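# Unload three sand cores from mould onto plywood

## Task

Remove three sand cores from the mould: the long core with the rounded nose, plus the two upright bladed cores standing in the mould half on the robot's right side. Place all three down on the plywood boards next to the mould and release them. The remaining two cores must stay upright in the mould.

## Robot and tools

ROBOT. Two six-joint arms, left_arm and right_arm, each with a parallel gripper. Per arm, joints always run in this order: waist, shoulder, elbow, wrist pitch, wrist yaw, wrist roll. Stated joint ranges in rad: waist -2.618 to 3.054, shoulder 0.000 to 3.142, elbow 0.000 to 3.142, wrist pitch -1.571 to 1.571, wrist yaw -1.571 to 1.571, wrist roll -2.094 to 2.094. A real end may differ from the stated one by up to 0.059 rad either way.

FRAMES. Scene frame: origin at table-top height midway between the nominal bases, +x out over the table, +z up, left_arm on the +y side (arm names do not match image sides). Calibrated bases: left_arm at (+0.031, +0.345, 0) m, quat_wxyz (+1.000, 0, 0, +0.008); right_arm at (+0.030, -0.335, 0) m, quat_wxyz (+1.000, 0, 0, -0.014); both have up = +z. Each arm's end_effector_position (m) and end_effector_quat_wxyz are reported in that arm's own base frame and can be a few centimetres off, more at long reach. The reported point sits between the finger pads, about 1 cm short of the tips; fingers point along gripper +z and open along gripper y.

THE 14-NUMBER ROW. Every motion command is one flat list of 14 numbers covering both arms: left_arm's six joint values then its opening, then right_arm's six joint values then its opening. Joint values are offsets (not poses) measured from the Joint targets line as it stood when the action or move began, scaled to [-1, 1]: 1.0 equals 2.224 rad for waist, shoulder and elbow, and 8.485 rad for the three wrist joints. Repeating an offset moves the joint further again. The opening is absolute, not an offset: +1 fully open, -1 closed. To keep an arm still, send 0 for its joints and resend its current opening (a 0 opening is a real command).

execute_actions(actions, cameras). actions is a list of up to 15 actions; each action is a list of up to 15 rows, one row per 1/30 s step, the last row held to fill 15 steps. Within an action all rows count from the targets at the action's start. An action asking any joint to go more than 0.059 rad beyond its range is rejected for both arms; a malformed action, or a first action failing that check, voids the call. An empty list just reports state and images. cameras chooses images: omitted, null or ["all"] gives all, [] gives none; an unknown name voids the call.

move(target, speed, blend, opening_speed, blocking, cameras). target is one 14-number row, or a list of up to 15 rows forming waypoints; every row counts from the same starting Joint targets. speed is the top joint speed in rad/s (0.01 to 12.57, default 0.5), one value or one per waypoint. blend (rad) rounds corners at intermediate waypoints; default 0 stops at each. opening_speed (0.2 or more, scale units per second) ramps the gripper; use slow values near 0.2 on fragile cores. blocking=false returns after about 0.5 s while motion continues. Paths last 0.5 to 10 s, ignore obstacles and the other arm, and joints lag. Gripper changes in later waypoints apply only once everything rests there. The result adds a move: line (done, off_target, moving, held, fault) and possibly limits=held; done does not prove contact or no contact.

wait(seconds 0 to 10): lets time pass holding commands; a running move continues. stop: brakes a running move (needs braking room). zoom_image(camera, region): camera is cam_left_wrist or cam_right_wrist; region [x0, y0, x1, y1] pixels, at most 504 by 504, from the latest image. finished_scene(scene): pass the current scene number; irreversible, do it only once the cores rest on the boards without the robot.

CAMERAS. cam_left_wrist and cam_right_wrist, each 896x504, with intrinsics given (fx about 434 and 443).

RESULTS. Joint positions (rad) and Joint velocities (rad/s) per arm, plus finger-pad gap (m; 0.094 open). Joint targets is the base for your next offsets. grip_measured uses the opening scale; on a hard part it reads up to about 0.064 below the true width; the fingers reach full force about 0.05 below the first-touch reading, so command a little below touch to grasp and well above to release. grip_effort_nm is motor effort (negative closing), not pad force. Joint torques, signed toward increasing angle, wrap at ±28 N m on joints 1-3. "joint sent to its limit", "joint command not followed" (clearance check changed targets), MOTOR HOT (75 °C; fault fold at 90 °C, arm collapses at 100 °C) are warnings.

LIMITS AND CAUTIONS. Each step a joint target stays within 0.339 rad (big joints) or 2.2 rad (wrist) of its measured angle, and targets putting a gripper over 200 mm from its position are scaled back. Move gently: avoid fast contacts, pressing beyond contact, arm-on-arm hits, or closing one gripper on the other's fingers. Do not drop cores, release them moving, or let anything fall off the table. Limit holding loads or straining to cut heating. If an arm is pushing or dragged, command its targets back past its measured position. Loose objects may get nudged occasionally.

Each tool is called after ">>>" by a JSON object that holds its "api" and its "payload", one argument or row to a line.

## Session

>>> {"api": "execute_actions", "payload": {
  "actions": []
}}

Scene clock: 0.00 s.
left_arm: end_effector_position=(+0.3493, -0.0518, +0.2095) grip_measured=+1.000 grip_effort_nm=n/a end_effector_quat_wxyz=(+0.534, -0.007, +0.815, -0.226) | right_arm: end_effector_position=(+0.3046, +0.0783, +0.1820) grip_measured=+1.000 grip_effort_nm=n/a end_effector_quat_wxyz=(+0.477, +0.034, +0.863, +0.162)
Joint positions: left_arm=[0.059 1.017 0.578 0.071 0.424 -0.25 0.094] | right_arm=[0.21 0.854 0.562 -0.224 -0.068 0.329 0.094]
Joint velocities: within noise
Joint torques (N m): no reading
Heat: left arm: 31 °C; right arm: 32 °C.
Joint targets: left_arm=[0.059 1.010 0.587 0.072 0.427 -0.248] | right_arm=[0.210 0.847 0.574 -0.220 -0.067 0.327]
Tool commands: left_gripper/opening=+1.0 right_gripper/opening=+1.0

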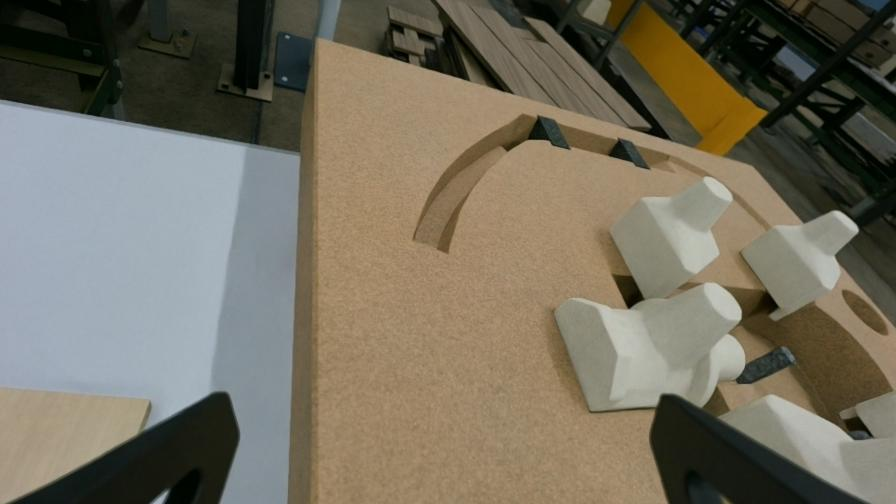

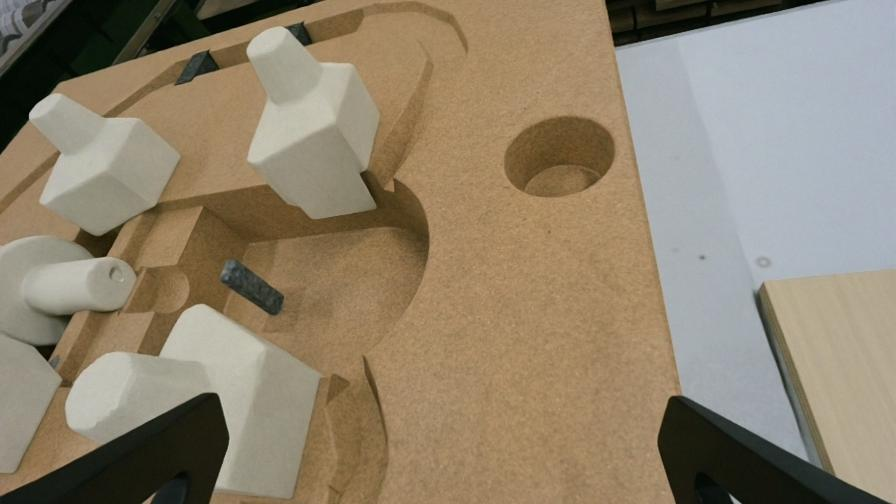

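>>> {"api": "move", "payload": {
  "target": [-0.1165,0.2203,0.6353,-0.1853,-0.0503,0.0292,1,-0.0045,0.2936,0.6412,-0.1509,0.0079,-0.0385,1],
  "speed": 1.2
}}

Scene clock: 5.33 s.
left_arm: end_effector_position=(+0.3141, -0.0620, +0.3404) grip_measured=+1.000 grip_effort_nm=0.032 end_effector_quat_wxyz=(+0.278, +0.090, +0.956, -0.032) | right_arm: end_effector_position=(+0.3144, +0.0694, +0.3375) grip_measured=+1.000 grip_effort_nm=0.027 end_effector_quat_wxyz=(+0.275, -0.099, +0.956, +0.034)
Joint positions: left_arm=[-0.193 1.489 1.979 -1.492 0.009 -0.007 0.094] | right_arm=[0.21 1.494 1.972 -1.487 -0.008 0.007 0.094]
Joint velocities: within noise
Joint torques (N m): left_arm=[-0.44 -3.45 5.89 1.41 -0.08 0.01] | right_arm=[-0.9 -3.69 6.76 0.84 0.06 -0.13]
Heat: left arm: 32 °C; right arm: 33 °C.
Joint targets: left_arm=[-0.200 1.500 2.001 -1.500 0.000 -0.001] | right_arm=[0.200 1.500 2.000 -1.500 0.000 0.000]
move: done

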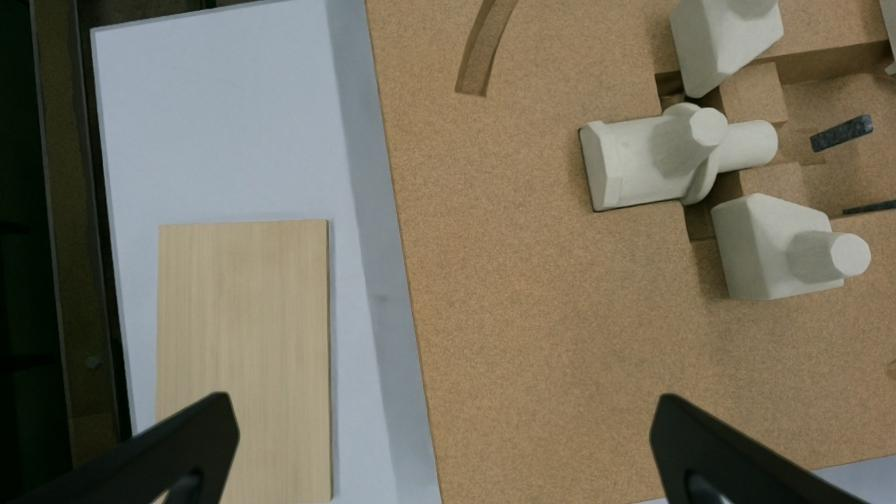

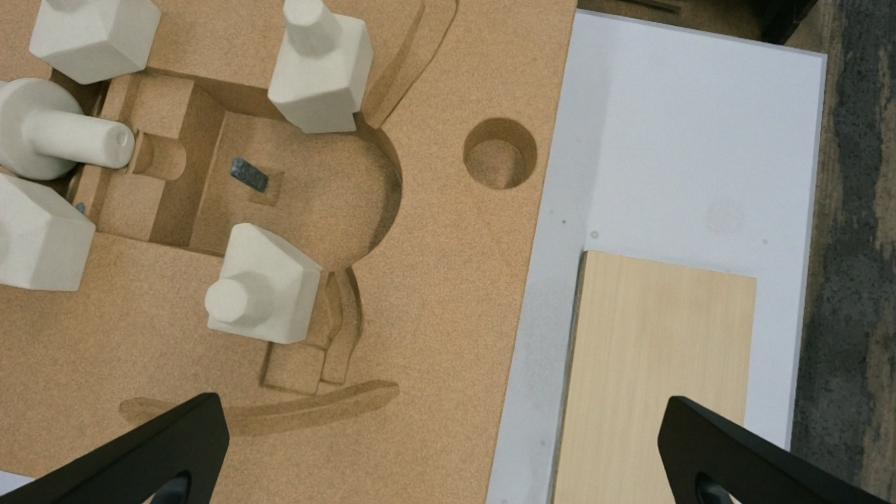

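>>> {"api": "move", "payload": {
  "target": [-0.152,0.1857,-0.0225,0.059,0,0,1,0.1664,0.1754,0.0283,-0.0059,0,0.0589,1],
  "speed": 0.7
}}

Scene clock: 35.73 s.
left_arm: end_effector_position=(+0.4201, -0.2523, +0.2316) grip_measured=+1.000 grip_effort_nm=0.032 end_effector_quat_wxyz=(+0.282, +0.253, +0.922, -0.081) | right_arm: end_effector_position=(+0.3193, +0.2081, +0.2179) grip_measured=+1.000 grip_effort_nm=0.027 end_effector_quat_wxyz=(+0.074, -0.040, +0.995, +0.046)
Joint positions: left_arm=[-0.541 1.911 1.951 -1.015 0.004 -0.006 0.094] | right_arm=[0.573 1.894 2.034 -1.536 -0.004 0.492 0.094]
Joint velocities: within noise
Joint torques (N m): left_arm=[0.25 -8.84 5.15 1.69 -0.01 0.03] | right_arm=[-0.25 -8.08 7.31 0.23 0.03 0.02]
Heat: left arm: 32 °C; right arm: 34 °C.
Joint targets: left_arm=[-0.538 1.913 1.951 -1.000 0.000 -0.001] | right_arm=[0.570 1.891 2.063 -1.551 0.000 0.500]
move: done

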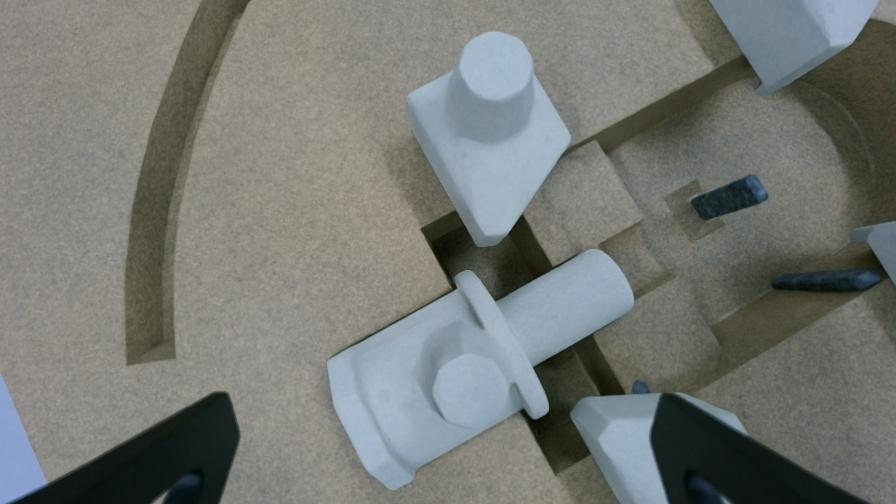

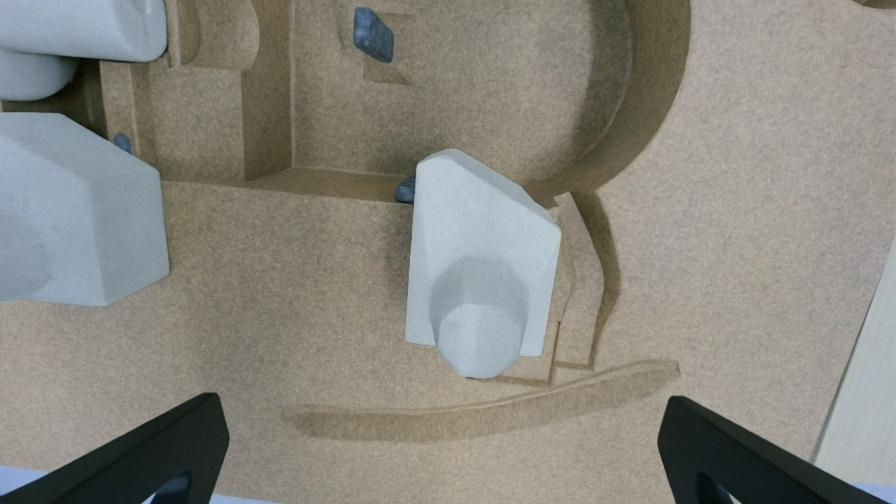

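>>> {"api": "move", "payload": {
  "target": [-0.0085,-0.0103,-0.1221,0.0289,0,0,1,-0.0139,-0.0432,-0.1695,0.0355,0,0,1],
  "speed": 0.3
}}

>>> {"api": "move", "payload": {
  "target": [0,0,0,0,0,0,-0.5,0,0,0,0,0,0,-0.5],
  "opening_speed": 0.7
}}

Scene clock: 47.83 s.
left_arm: end_effector_position=(+0.4227, -0.2583, +0.1629) grip_measured=+1.000 grip_effort_nm=0.027 end_effector_quat_wxyz=(+0.272, +0.258, +0.924, -0.079) | right_arm: end_effector_position=(+0.3239, +0.1992, +0.1555) grip_measured=+1.000 grip_effort_nm=0.022 end_effector_quat_wxyz=(+0.073, -0.027, +0.996, +0.044)
Joint positions: left_arm=[-0.549 1.911 1.687 -0.772 0.004 -0.006 0.094] | right_arm=[0.547 1.83 1.695 -1.267 -0.004 0.493 0.094]
Joint velocities: within noise
Joint torques (N m): left_arm=[-0.65 -10.66 4.75 1.66 -0.02 0] | right_arm=[-0.59 -10.59 4.66 0.54 0.02 0.03]
Heat: left arm: 32 °C; right arm: 36 °C.
Joint targets: left_arm=[-0.557 1.890 1.679 -0.754 0.000 -0.001] | right_arm=[0.539 1.795 1.686 -1.249 0.000 0.500]
move: done

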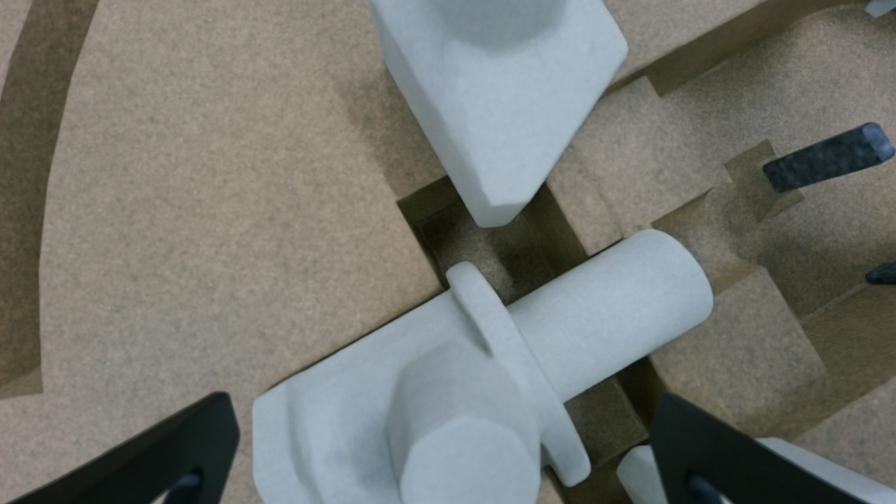

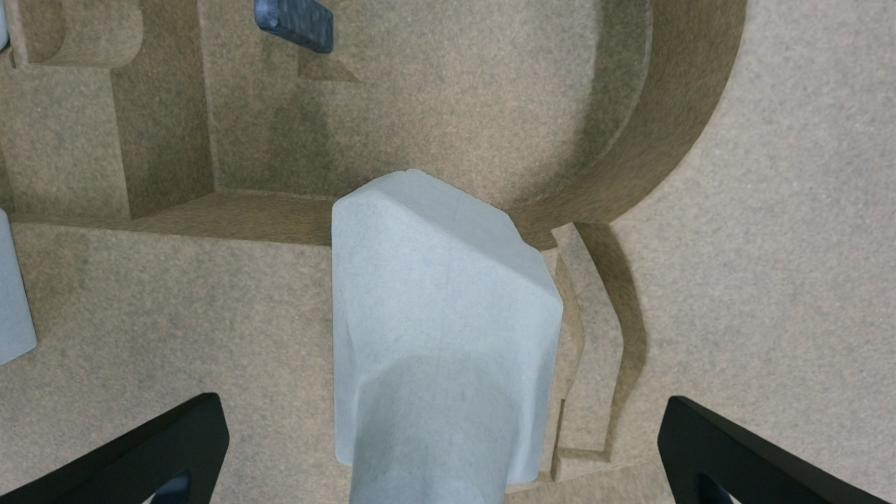

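Scene clock: 50.20 s.
left_arm: end_effector_position=(+0.4223, -0.2593, +0.1630) grip_measured=-0.350 grip_effort_nm=-0.999 end_effector_quat_wxyz=(+0.272, +0.259, +0.923, -0.080) | right_arm: end_effector_position=(+0.3243, +0.2002, +0.1556) grip_measured=-0.331 grip_effort_nm=-0.994 end_effector_quat_wxyz=(+0.073, -0.027, +0.996, +0.046)
Joint positions: left_arm=[-0.551 1.911 1.687 -0.771 0.005 -0.006 0.031] | right_arm=[0.547 1.83 1.695 -1.263 -0.008 0.494 0.031]
Joint velocities: within noise
Joint torques (N m): left_arm=[-0.43 -10.69 4.74 1.66 -0.03 0] | right_arm=[-0.66 -10.59 4.63 0.51 0.05 0.03]
Heat: left arm: 32 °C; right arm: 37 °C.
Joint targets: left_arm=[-0.557 1.890 1.679 -0.755 0.000 -0.001] | right_arm=[0.539 1.795 1.686 -1.249 0.000 0.500]
move: done

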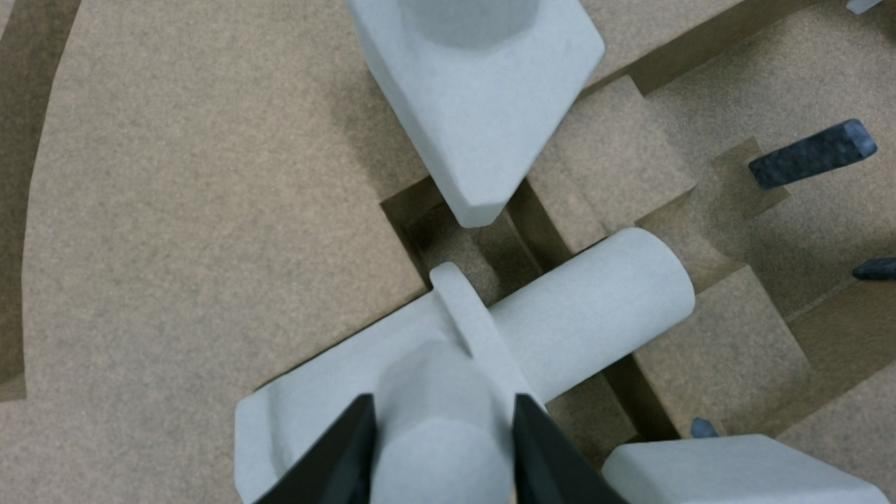

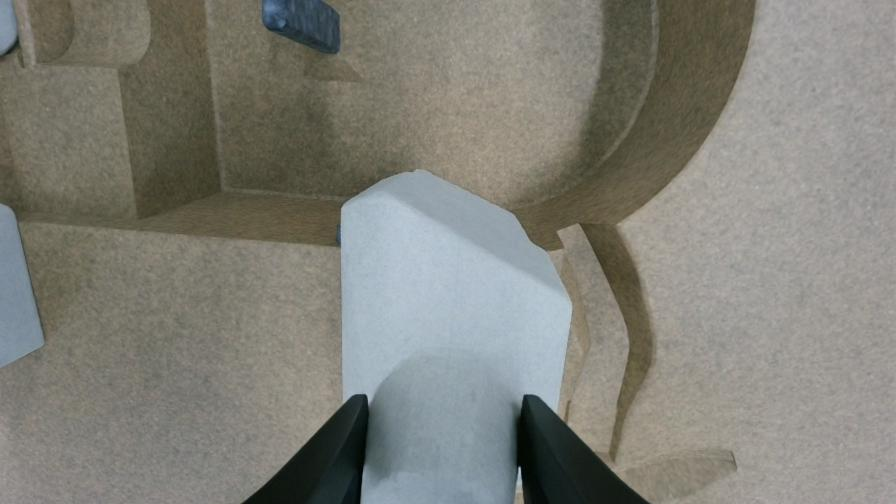

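>>> {"api": "move", "payload": {
  "target": [
    [0,0.0067,0.106,-0.023,0,0,-0.5,0,0.005,0.079,-0.0173,0,0,-0.5],
    [0,0.0427,0.2608,-0.05,0,0,-0.5,0,-0.004,0.1443,-0.0273,0,0,-0.5],
    [0,-0.0247,0.1641,-0.0418,0,0,-0.5,-0.4582,-0.004,0.1443,-0.0273,0,-0.0589,-0.5],
    [0.4123,-0.1888,-0.0558,-0.0242,0,0,-0.5,-0.4582,0.0202,0.0423,-0.0308,0,-0.0589,-0.5],
    [0.4123,-0.2068,-0.1933,0.01,0,0,-0.5,-0.4582,0.0202,0.0423,-0.0308,0,-0.0589,-0.5]
  ],
  "speed": [0.3,0.4,0.7,0.7,0.4]
}}

Scene clock: 77.67 s.
left_arm: end_effector_position=(+0.3573, +0.1381, +0.1644) grip_measured=-0.352 grip_effort_nm=-0.999 end_effector_quat_wxyz=(+0.268, -0.177, +0.946, +0.051) | right_arm: end_effector_position=(+0.3015, -0.1585, +0.1677) grip_measured=-0.333 grip_effort_nm=-1.004 end_effector_quat_wxyz=(+0.001, +0.243, +0.970, -0.002)
Joint positions: left_arm=[0.364 1.497 1.234 -0.755 -0.006 -0.004 0.03] | right_arm=[-0.485 1.845 1.777 -1.5 0.003 0.006 0.031]
Joint velocities: within noise
Joint torques (N m): left_arm=[-0.24 -10.73 6.63 2.4 0.09 -0.04] | right_arm=[0.47 -7.94 5.22 0.01 -0.04 -0.1]
Heat: left arm: 36 °C; right arm: 41 °C.
Joint targets: left_arm=[0.360 1.430 1.249 -0.670 0.000 -0.001] | right_arm=[-0.480 1.839 1.780 -1.511 0.000 0.000]
move: off_target (left_arm); left_arm: the wrist pitch is farthest, 0.085 rad from its target

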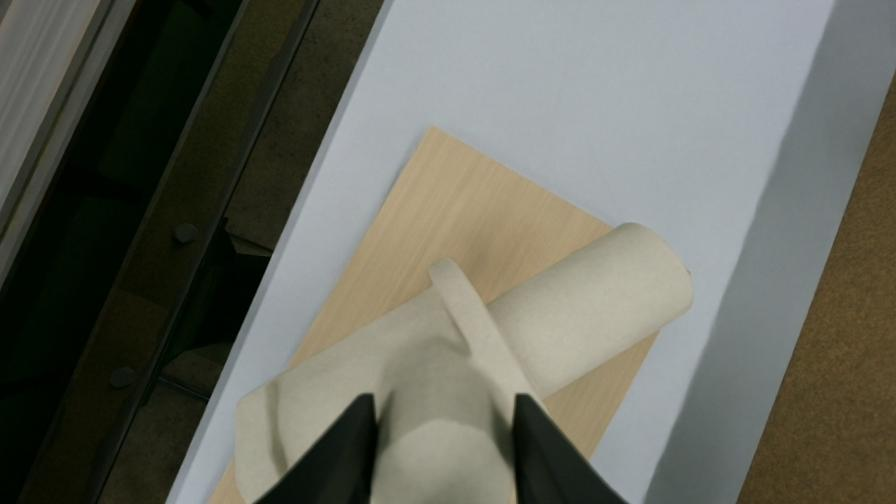

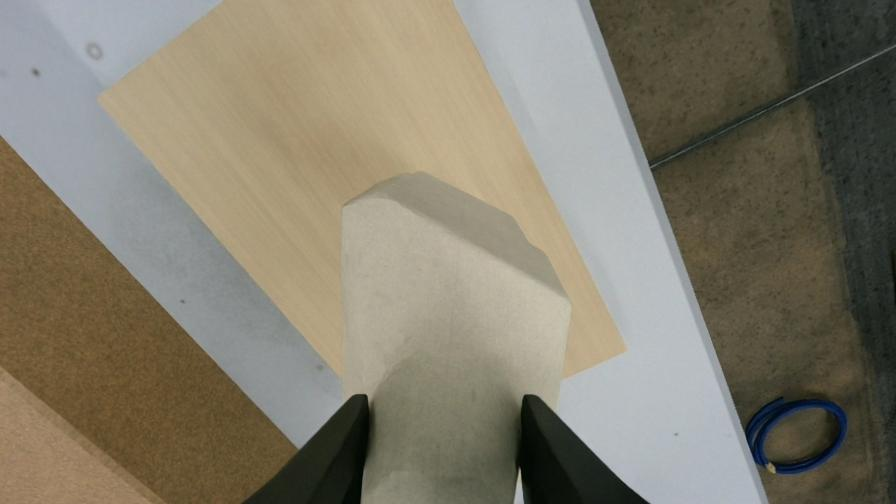

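>>> {"api": "move", "payload": {
  "target": [
    [0,0,-0.0562,0.0165,0,0,-0.5,0.0225,-0.0085,-0.0917,0.0183,0,0,-0.5],
    [0,0,-0.0562,0.0165,0,0,-0.5,0.0225,0.0364,-0.0625,0.0224,0,0,-0.5]
  ],
  "speed": [0.3,0.15]
}}

Scene clock: 94.33 s.
left_arm: end_effector_position=(+0.3571, +0.1381, +0.1368) grip_measured=-0.352 grip_effort_nm=-0.999 end_effector_quat_wxyz=(+0.276, -0.176, +0.943, +0.053) | right_arm: end_effector_position=(+0.3050, -0.1412, +0.1156) grip_measured=-0.333 grip_effort_nm=-1.004 end_effector_quat_wxyz=(-0.037, +0.219, +0.975, +0.007)
Joint positions: left_arm=[0.364 1.492 1.111 -0.62 -0.006 -0.004 0.03] | right_arm=[-0.436 1.889 1.625 -1.381 0.002 0.006 0.031]
Joint velocities: within noise
Joint torques (N m): left_arm=[-0.23 -10.33 6.41 2.46 0.11 -0.02] | right_arm=[0.5 -5.49 6.19 0.56 -0.03 -0.1]
Heat: left arm: 37 °C; right arm: 37 °C.
Joint targets: left_arm=[0.360 1.430 1.124 -0.530 0.000 -0.001] | right_arm=[-0.430 1.920 1.641 -1.320 0.000 0.000]
move: off_target (left_arm, right_arm); left_arm: the wrist pitch is farthest, 0.090 rad from its target; right_arm: the wrist pitch is farthest, 0.061 rad from its target

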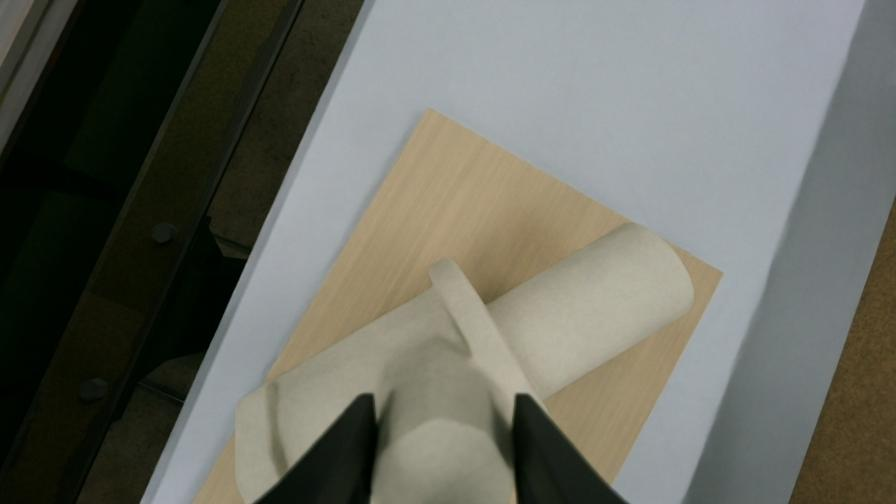

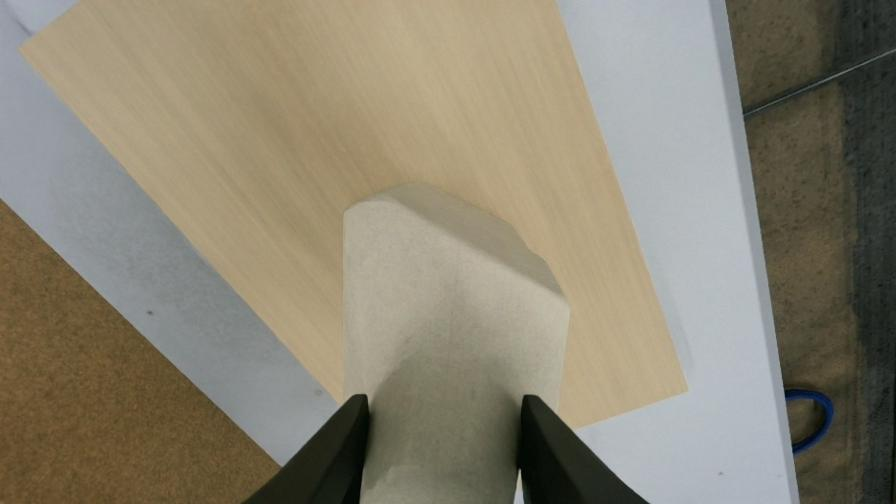

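>>> {"api": "move", "payload": {
  "target": [
    [0.0045,0.0067,-0.0193,0.007,0,0,-0.5,0,0.0441,0.0157,0.0108,0,0,-0.5],
    [0.0045,0.0067,-0.0193,0.007,0,0,-0.5,0,0.054,-0.0108,0.0286,0,0,-0.5]
  ],
  "speed": 0.12
}}

Scene clock: 100.87 s.
left_arm: end_effector_position=(+0.3587, +0.1386, +0.1289) grip_measured=-0.352 grip_effort_nm=-1.009 end_effector_quat_wxyz=(+0.283, -0.176, +0.941, +0.054) | right_arm: end_effector_position=(+0.3847, -0.1805, +0.0870) grip_measured=-0.339 grip_effort_nm=-1.004 end_effector_quat_wxyz=(+0.085, +0.213, +0.973, -0.030)
Joint positions: left_arm=[0.364 1.492 1.07 -0.563 -0.006 -0.004 0.03] | right_arm=[-0.432 2.001 1.653 -1.044 0.021 -0.003 0.031]
Joint velocities: within noise
Joint torques (N m): left_arm=[0.55 -9.2 6.11 2.47 0.08 -0.02] | right_arm=[0.17 -6.01 2.71 0.1 -0.21 0]
Heat: left arm: 38 °C; right arm: 36 °C.
Joint targets: left_arm=[0.370 1.445 1.081 -0.470 0.000 -0.001] | right_arm=[-0.430 2.041 1.617 -1.078 0.000 0.000]
move: off_target (left_arm, right_arm); left_arm: the wrist pitch is farthest, 0.093 rad from its target; right_arm: the shoulder is farthest, 0.039 rad from its target

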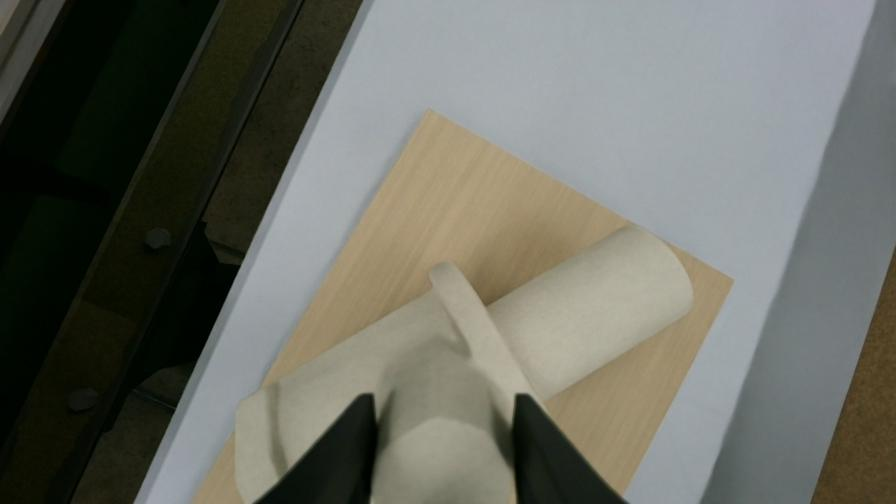

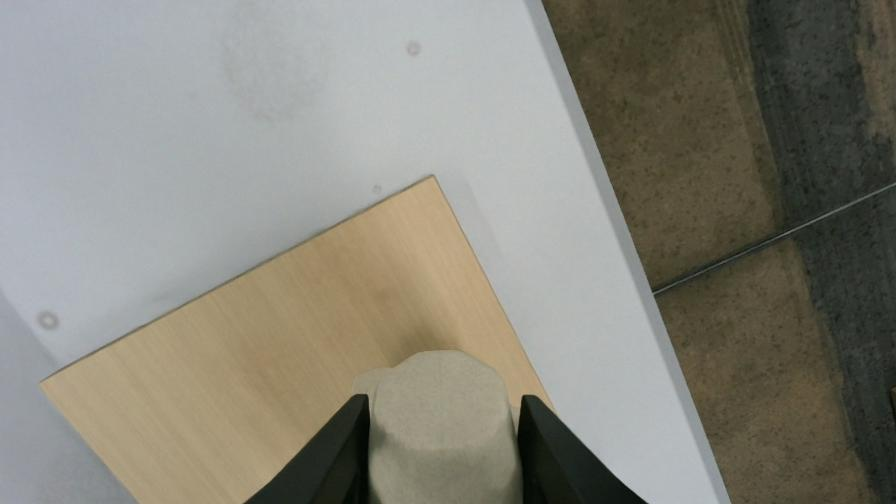

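>>> {"api": "move", "payload": {
  "target": [0,0.009,0,0.0024,0,0,-0.5,0.0135,0.0382,0.0409,0,0,0,-0.5],
  "speed": 0.1
}}

Scene clock: 110.17 s.
left_arm: end_effector_position=(+0.3620, +0.1398, +0.1313) grip_measured=-0.352 grip_effort_nm=-0.999 end_effector_quat_wxyz=(+0.291, -0.175, +0.939, +0.055) | right_arm: end_effector_position=(+0.3896, -0.1794, +0.0707) grip_measured=-0.340 grip_effort_nm=-1.004 end_effector_quat_wxyz=(+0.058, +0.208, +0.976, -0.027)
Joint positions: left_arm=[0.364 1.492 1.07 -0.547 -0.005 -0.004 0.03] | right_arm=[-0.422 2.078 1.709 -1.078 0.029 -0.004 0.031]
Joint velocities: within noise
Joint torques (N m): left_arm=[0.65 -7.66 6.22 2.57 0.09 -0.01] | right_arm=[1.89 -5.81 5.26 0.3 -0.28 0.01]
Heat: left arm: 38 °C; right arm: 35 °C.
Joint targets: left_arm=[0.370 1.465 1.081 -0.450 0.000 -0.001] | right_arm=[-0.400 2.126 1.708 -1.078 0.000 0.000]
move: off_target (left_arm, right_arm); left_arm: the wrist pitch is farthest, 0.097 rad from its target; right_arm: the shoulder is farthest, 0.048 rad from its target

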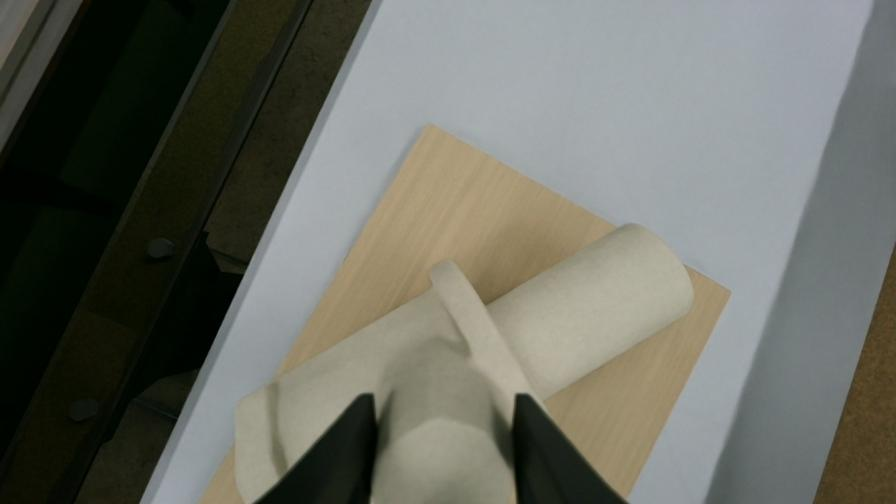

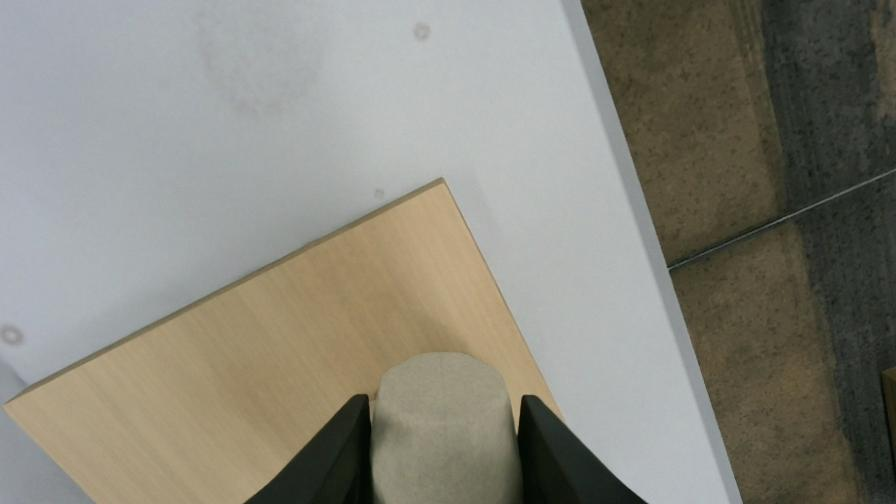

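>>> {"api": "move", "payload": {
  "target": [0,0.025,0,0,0,0,-0.5,0,0.018,0,0.0047,0,0,-0.5],
  "speed": 0.1
}}

Scene clock: 113.50 s.
left_arm: end_effector_position=(+0.3671, +0.1412, +0.1281) grip_measured=-0.352 grip_effort_nm=-0.994 end_effector_quat_wxyz=(+0.295, -0.175, +0.938, +0.055) | right_arm: end_effector_position=(+0.3933, -0.1815, +0.0676) grip_measured=-0.340 grip_effort_nm=-1.004 end_effector_quat_wxyz=(+0.057, +0.207, +0.976, -0.028)
Joint positions: left_arm=[0.364 1.51 1.07 -0.522 -0.003 -0.004 0.03] | right_arm=[-0.422 2.097 1.727 -1.077 0.031 -0.006 0.031]
Joint velocities: within noise
Joint torques (N m): left_arm=[0.5 -4.98 6.22 2.32 0.05 0.01] | right_arm=[1.87 -4.4 3.88 0.69 -0.3 0.03]
Heat: left arm: 38 °C; right arm: 35 °C.
Joint targets: left_arm=[0.370 1.520 1.081 -0.450 0.000 -0.001] | right_arm=[-0.400 2.165 1.708 -1.038 0.000 0.000]
move: off_target (left_arm, right_arm); left_arm: the wrist pitch is farthest, 0.072 rad from its target; right_arm: the shoulder is farthest, 0.069 rad from its target

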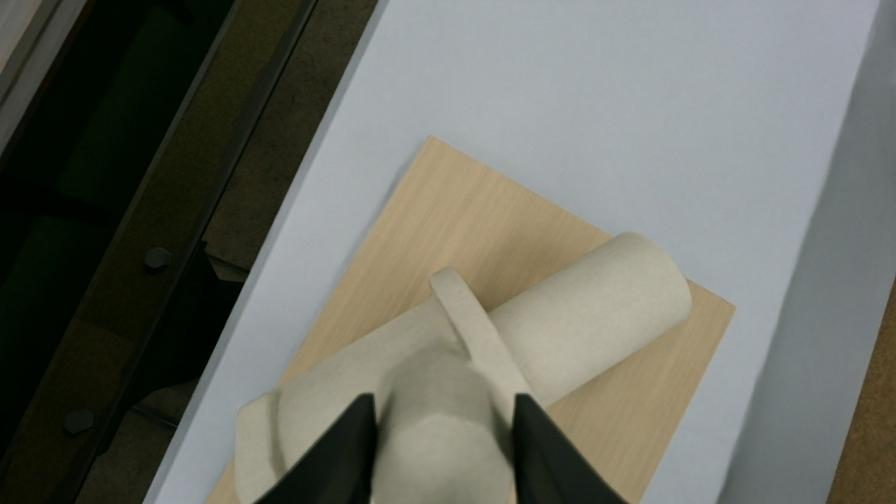

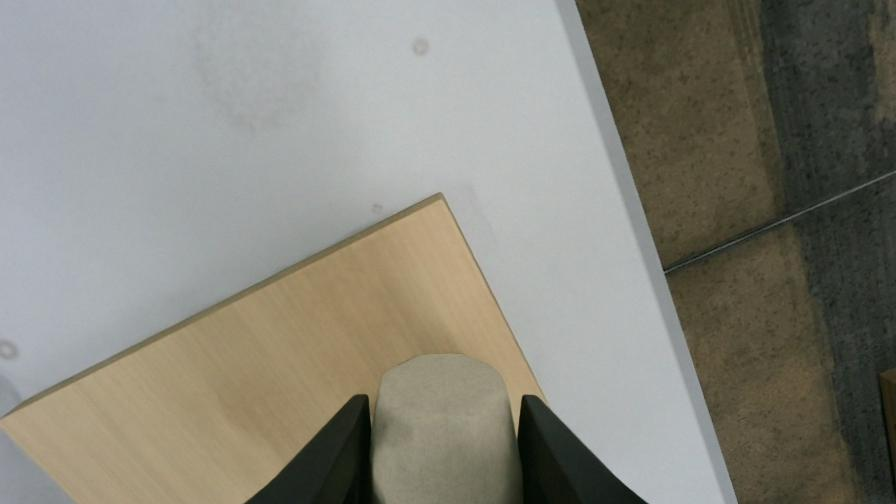

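>>> {"api": "move", "payload": {
  "target": [0,0,0,0,0,0,0.2,-0.006,0.018,0.013,0,0,0,-0.5],
  "speed": 0.1,
  "opening_speed": 0.5
}}

Scene clock: 118.77 s.
left_arm: end_effector_position=(+0.3769, +0.1449, +0.1354) grip_measured=+0.198 grip_effort_nm=0.125 end_effector_quat_wxyz=(+0.319, -0.173, +0.930, +0.059) | right_arm: end_effector_position=(+0.3954, -0.1824, +0.0661) grip_measured=-0.340 grip_effort_nm=-1.004 end_effector_quat_wxyz=(+0.049, +0.205, +0.977, -0.027)
Joint positions: left_arm=[0.364 1.512 1.07 -0.469 -0.003 -0.004 0.056] | right_arm=[-0.422 2.123 1.763 -1.103 0.031 -0.009 0.031]
Joint velocities: within noise
Joint torques (N m): left_arm=[0.58 -5.19 6.23 1.84 0.05 0] | right_arm=[0.7 -3.48 3.34 0.9 -0.3 0.07]
Heat: left arm: 38 °C; right arm: 35 °C.
Joint targets: left_arm=[0.370 1.520 1.081 -0.450 0.000 -0.001] | right_arm=[-0.413 2.205 1.737 -1.038 0.000 0.000]
move: off_target (right_arm); right_arm: the shoulder is farthest, 0.082 rad from its target

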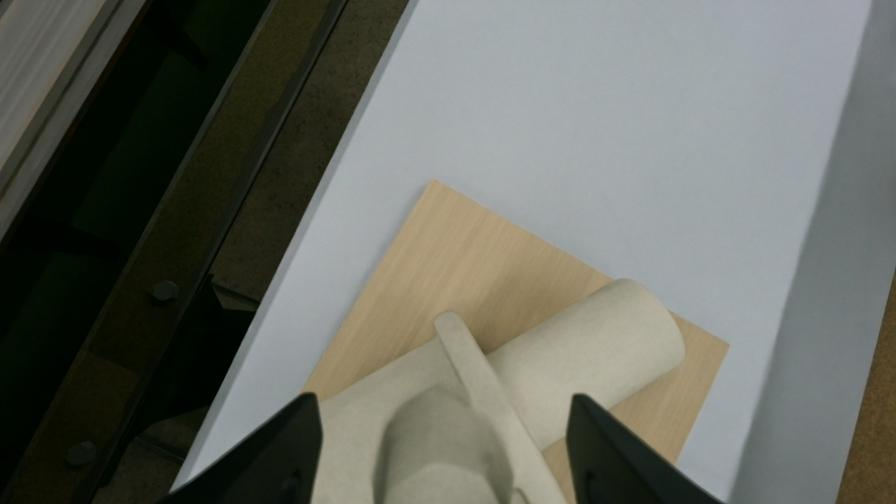

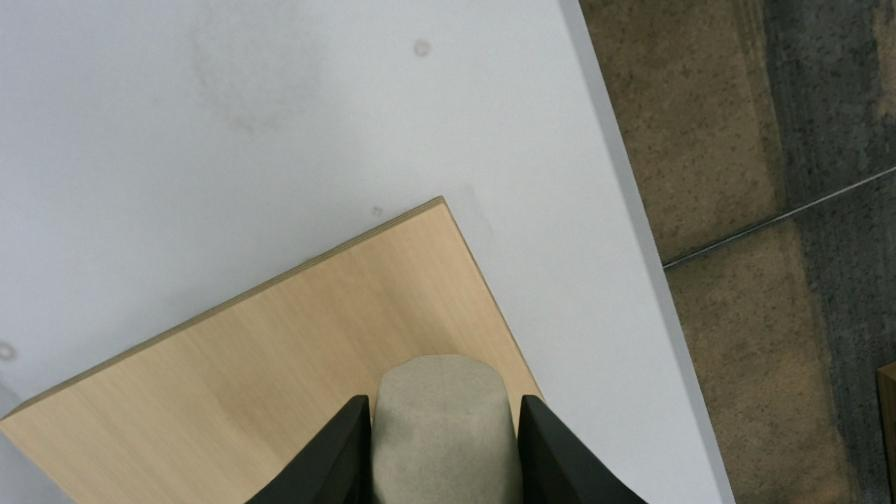

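>>> {"api": "move", "payload": {
  "target": [-0.02,-0.05,0.12,-0.02,0,0,0.2,0,-0.018,0,0,0,0,-0.27],
  "speed": 0.3,
  "opening_speed": 0.2
}}

Scene clock: 126.40 s.
left_arm: end_effector_position=(+0.3958, +0.1386, +0.2489) grip_measured=+0.198 grip_effort_nm=0.120 end_effector_quat_wxyz=(+0.405, -0.154, +0.899, +0.068) | right_arm: end_effector_position=(+0.4032, -0.1849, +0.0548) grip_measured=-0.272 grip_effort_nm=0.105 end_effector_quat_wxyz=(+0.058, +0.205, +0.977, -0.026)
Joint positions: left_arm=[0.333 1.432 1.325 -0.619 -0.003 -0.004 0.056] | right_arm=[-0.422 2.146 1.752 -1.051 0.026 -0.009 0.034]
Joint velocities: within noise
Joint torques (N m): left_arm=[-0.57 -6.98 7.54 1.83 0.06 -0.02] | right_arm=[0.72 -8.53 4.19 0.43 -0.21 0.07]
Heat: left arm: 37 °C; right arm: 34 °C.
Joint targets: left_arm=[0.326 1.409 1.348 -0.619 0.000 -0.001] | right_arm=[-0.413 2.165 1.737 -1.038 0.000 0.000]
move: done

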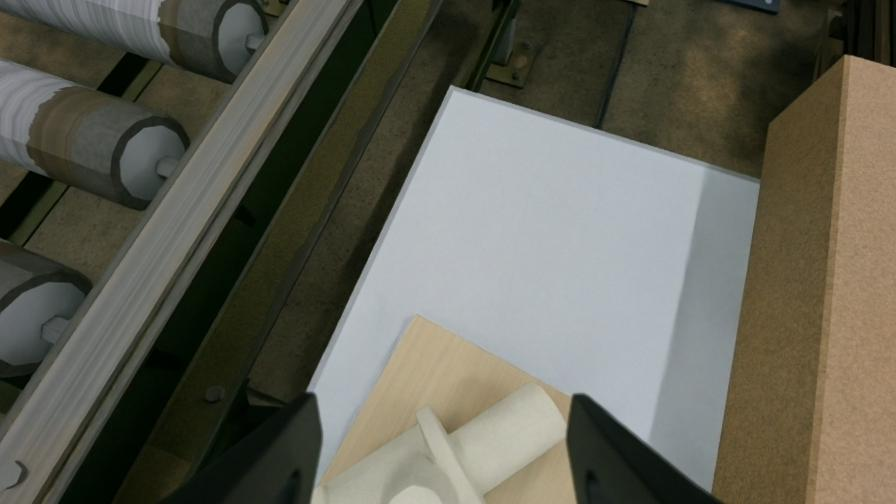

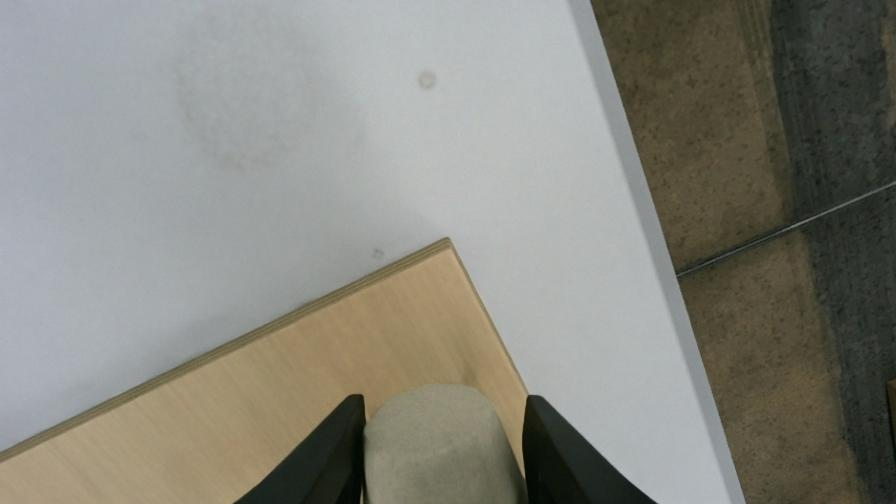

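>>> {"api": "move", "payload": {
  "target": [0,0,0,0,0,0,0.2,0,0,0,0,0,0,0.3],
  "opening_speed": 0.5,
  "cameras": ["cam_right_wrist"]
}}

>>> {"api": "move", "payload": {
  "target": [0,0,0,0,0,0,0.2,0,-0.1,0.18,-0.03,0,0,0.3],
  "speed": 0.5,
  "cameras": ["cam_right_wrist"]
}}

Scene clock: 132.10 s.
left_arm: end_effector_position=(+0.3957, +0.1385, +0.2487) grip_measured=+0.198 grip_effort_nm=0.120 end_effector_quat_wxyz=(+0.404, -0.154, +0.899, +0.068) | right_arm: end_effector_position=(+0.4045, -0.1812, +0.0525) grip_measured=+0.297 grip_effort_nm=0.178 end_effector_quat_wxyz=(+0.057, +0.206, +0.977, -0.016)
Joint positions: left_arm=[0.333 1.432 1.325 -0.619 -0.003 -0.004 0.056] | right_arm=[-0.421 2.152 1.752 -1.051 0.007 -0.006 0.061]
Joint velocities: within noise
Joint torques (N m): left_arm=[-0.55 -6.93 7.49 1.84 0.07 -0.03] | right_arm=[0.62 -8.94 4.21 0.43 -0.08 0.04]
Heat: left arm: 37 °C; right arm: 36 °C.
Joint targets: left_arm=[0.326 1.409 1.348 -0.619 0.000 -0.001] | right_arm=[-0.413 2.166 1.737 -1.038 0.000 0.000]
move: done
Images, in order (width x height): cam_right_wrist 896x504.

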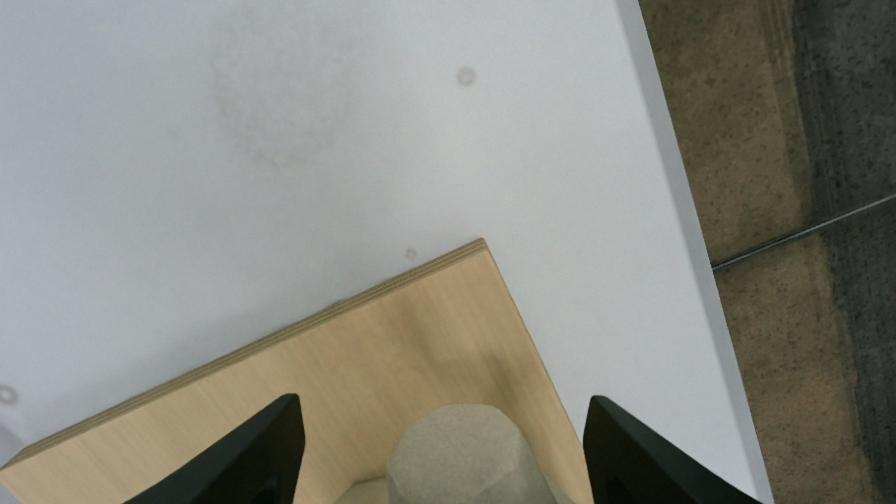

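Scene clock: 133.67 s.
left_arm: end_effector_position=(+0.3957, +0.1385, +0.2487) grip_measured=+0.198 grip_effort_nm=0.125 end_effector_quat_wxyz=(+0.404, -0.154, +0.899, +0.068) | right_arm: end_effector_position=(+0.4202, -0.1883, +0.2367) grip_measured=+0.297 grip_effort_nm=0.178 end_effector_quat_wxyz=(+0.217, +0.201, +0.954, -0.051)
Joint positions: left_arm=[0.333 1.432 1.325 -0.619 -0.003 -0.004 0.056] | right_arm=[-0.421 1.96 2.118 -1.28 0.007 -0.006 0.061]
Joint velocities: within noise
Joint torques (N m): left_arm=[-0.46 -7.01 7.56 1.85 0.02 -0.04] | right_arm=[0.61 -10.09 6.82 0.69 -0.07 0.03]
Heat: left arm: 37 °C; right arm: 37 °C.
Joint targets: left_arm=[0.326 1.409 1.348 -0.619 0.000 -0.001] | right_arm=[-0.413 1.943 2.138 -1.292 0.000 0.000]
move: done
Images, in order (width x height): cam_right_wrist 896x504.

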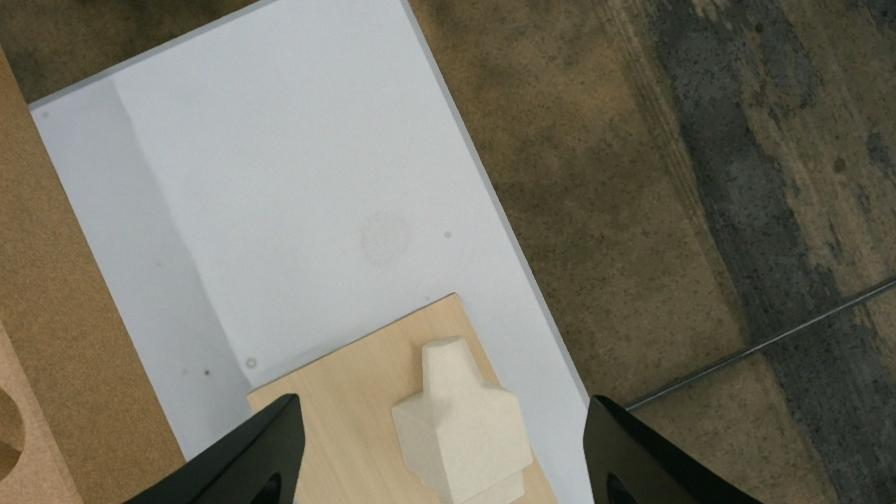

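>>> {"api": "move", "payload": {
  "target": [0,0,0,0,0,0,0.2,0.352,-0.0647,-0.1547,0.0468,0,0,1],
  "speed": 0.9
}}

Scene clock: 138.93 s.
left_arm: end_effector_position=(+0.3957, +0.1385, +0.2487) grip_measured=+0.198 grip_effort_nm=0.125 end_effector_quat_wxyz=(+0.404, -0.154, +0.899, +0.068) | right_arm: end_effector_position=(+0.4465, +0.1779, +0.2232) grip_measured=+0.997 grip_effort_nm=0.178 end_effector_quat_wxyz=(+0.300, -0.180, +0.935, +0.059)
Joint positions: left_arm=[0.333 1.432 1.325 -0.619 -0.003 -0.004 0.056] | right_arm=[0.375 1.836 1.803 -0.917 -0.005 -0.005 0.094]
Joint velocities: within noise
Joint torques (N m): left_arm=[-0.53 -7.08 7.61 1.85 0.06 -0.02] | right_arm=[-0.44 -11.28 5.08 1.2 0.04 0.02]
Heat: left arm: 37 °C; right arm: 40 °C.
Joint targets: left_arm=[0.326 1.409 1.348 -0.619 0.000 -0.001] | right_arm=[0.370 1.799 1.793 -0.895 0.000 0.000]
move: off_target (right_arm); right_arm: the shoulder is farthest, 0.037 rad from its target

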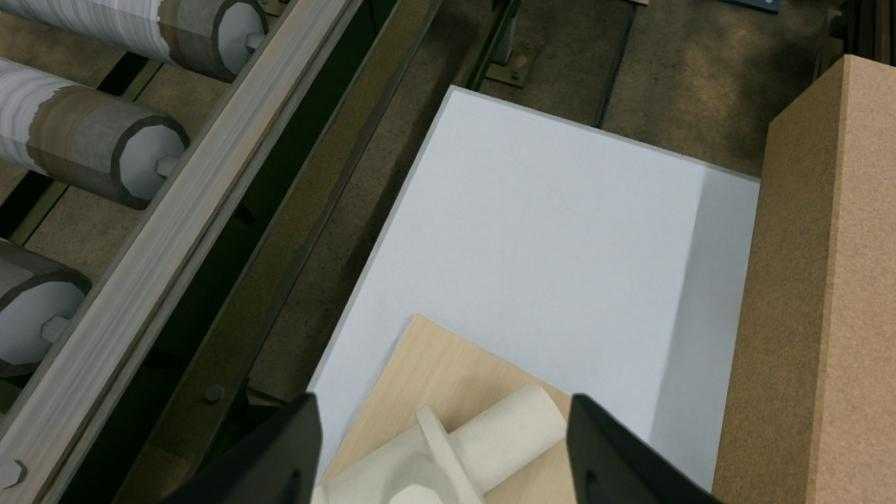

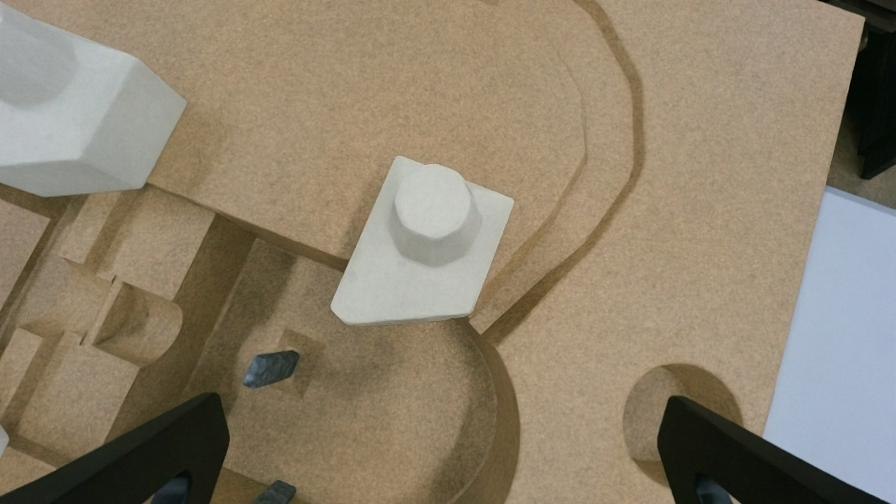

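>>> {"api": "move", "payload": {
  "target": [
    [0,0,0,0,0,0,0.2,0.0036,0.1308,0.1709,-0.0062,0,0,1],
    [0,0,0,0,0,0,0.2,0.0036,0.1102,0.0472,0.0211,0,0,1]
  ],
  "speed": [0.6,0.3],
  "cameras": ["cam_right_wrist"]
}}

Scene clock: 146.73 s.
left_arm: end_effector_position=(+0.3957, +0.1385, +0.2487) grip_measured=+0.198 grip_effort_nm=0.125 end_effector_quat_wxyz=(+0.404, -0.154, +0.899, +0.068) | right_arm: end_effector_position=(+0.5130, +0.2041, +0.1691) grip_measured=+0.997 grip_effort_nm=0.173 end_effector_quat_wxyz=(+0.317, -0.179, +0.929, +0.062)
Joint positions: left_arm=[0.333 1.432 1.325 -0.619 -0.003 -0.004 0.056] | right_arm=[0.375 2.08 1.906 -0.739 -0.005 -0.005 0.094]
Joint velocities: within noise
Joint torques (N m): left_arm=[-0.5 -7.04 7.56 1.84 0.06 -0.02] | right_arm=[0.23 -13.12 5.41 1.3 0.04 0.01]
Heat: left arm: 37 °C; right arm: 43 °C.
Joint targets: left_arm=[0.326 1.409 1.348 -0.619 0.000 -0.001] | right_arm=[0.378 2.044 1.898 -0.716 0.000 0.000]
move: off_target (right_arm); right_arm: the shoulder is farthest, 0.036 rad from its target
Images, in order (width x height): cam_right_wrist 896x504.

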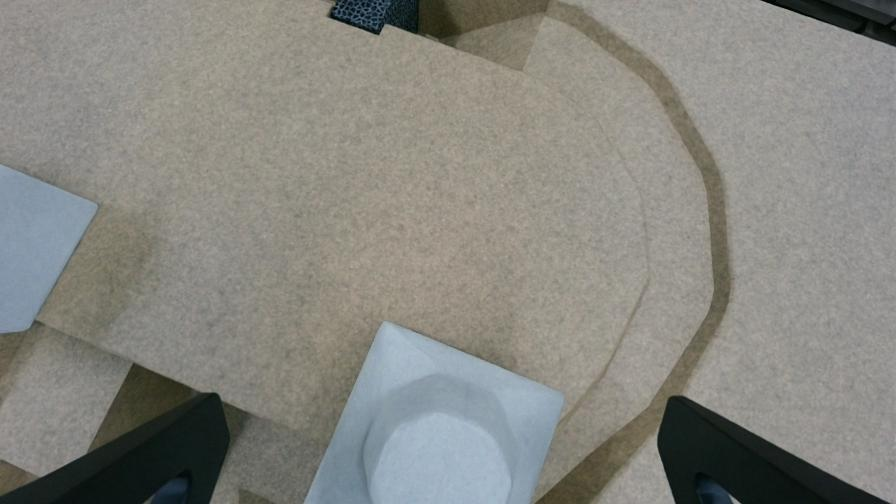

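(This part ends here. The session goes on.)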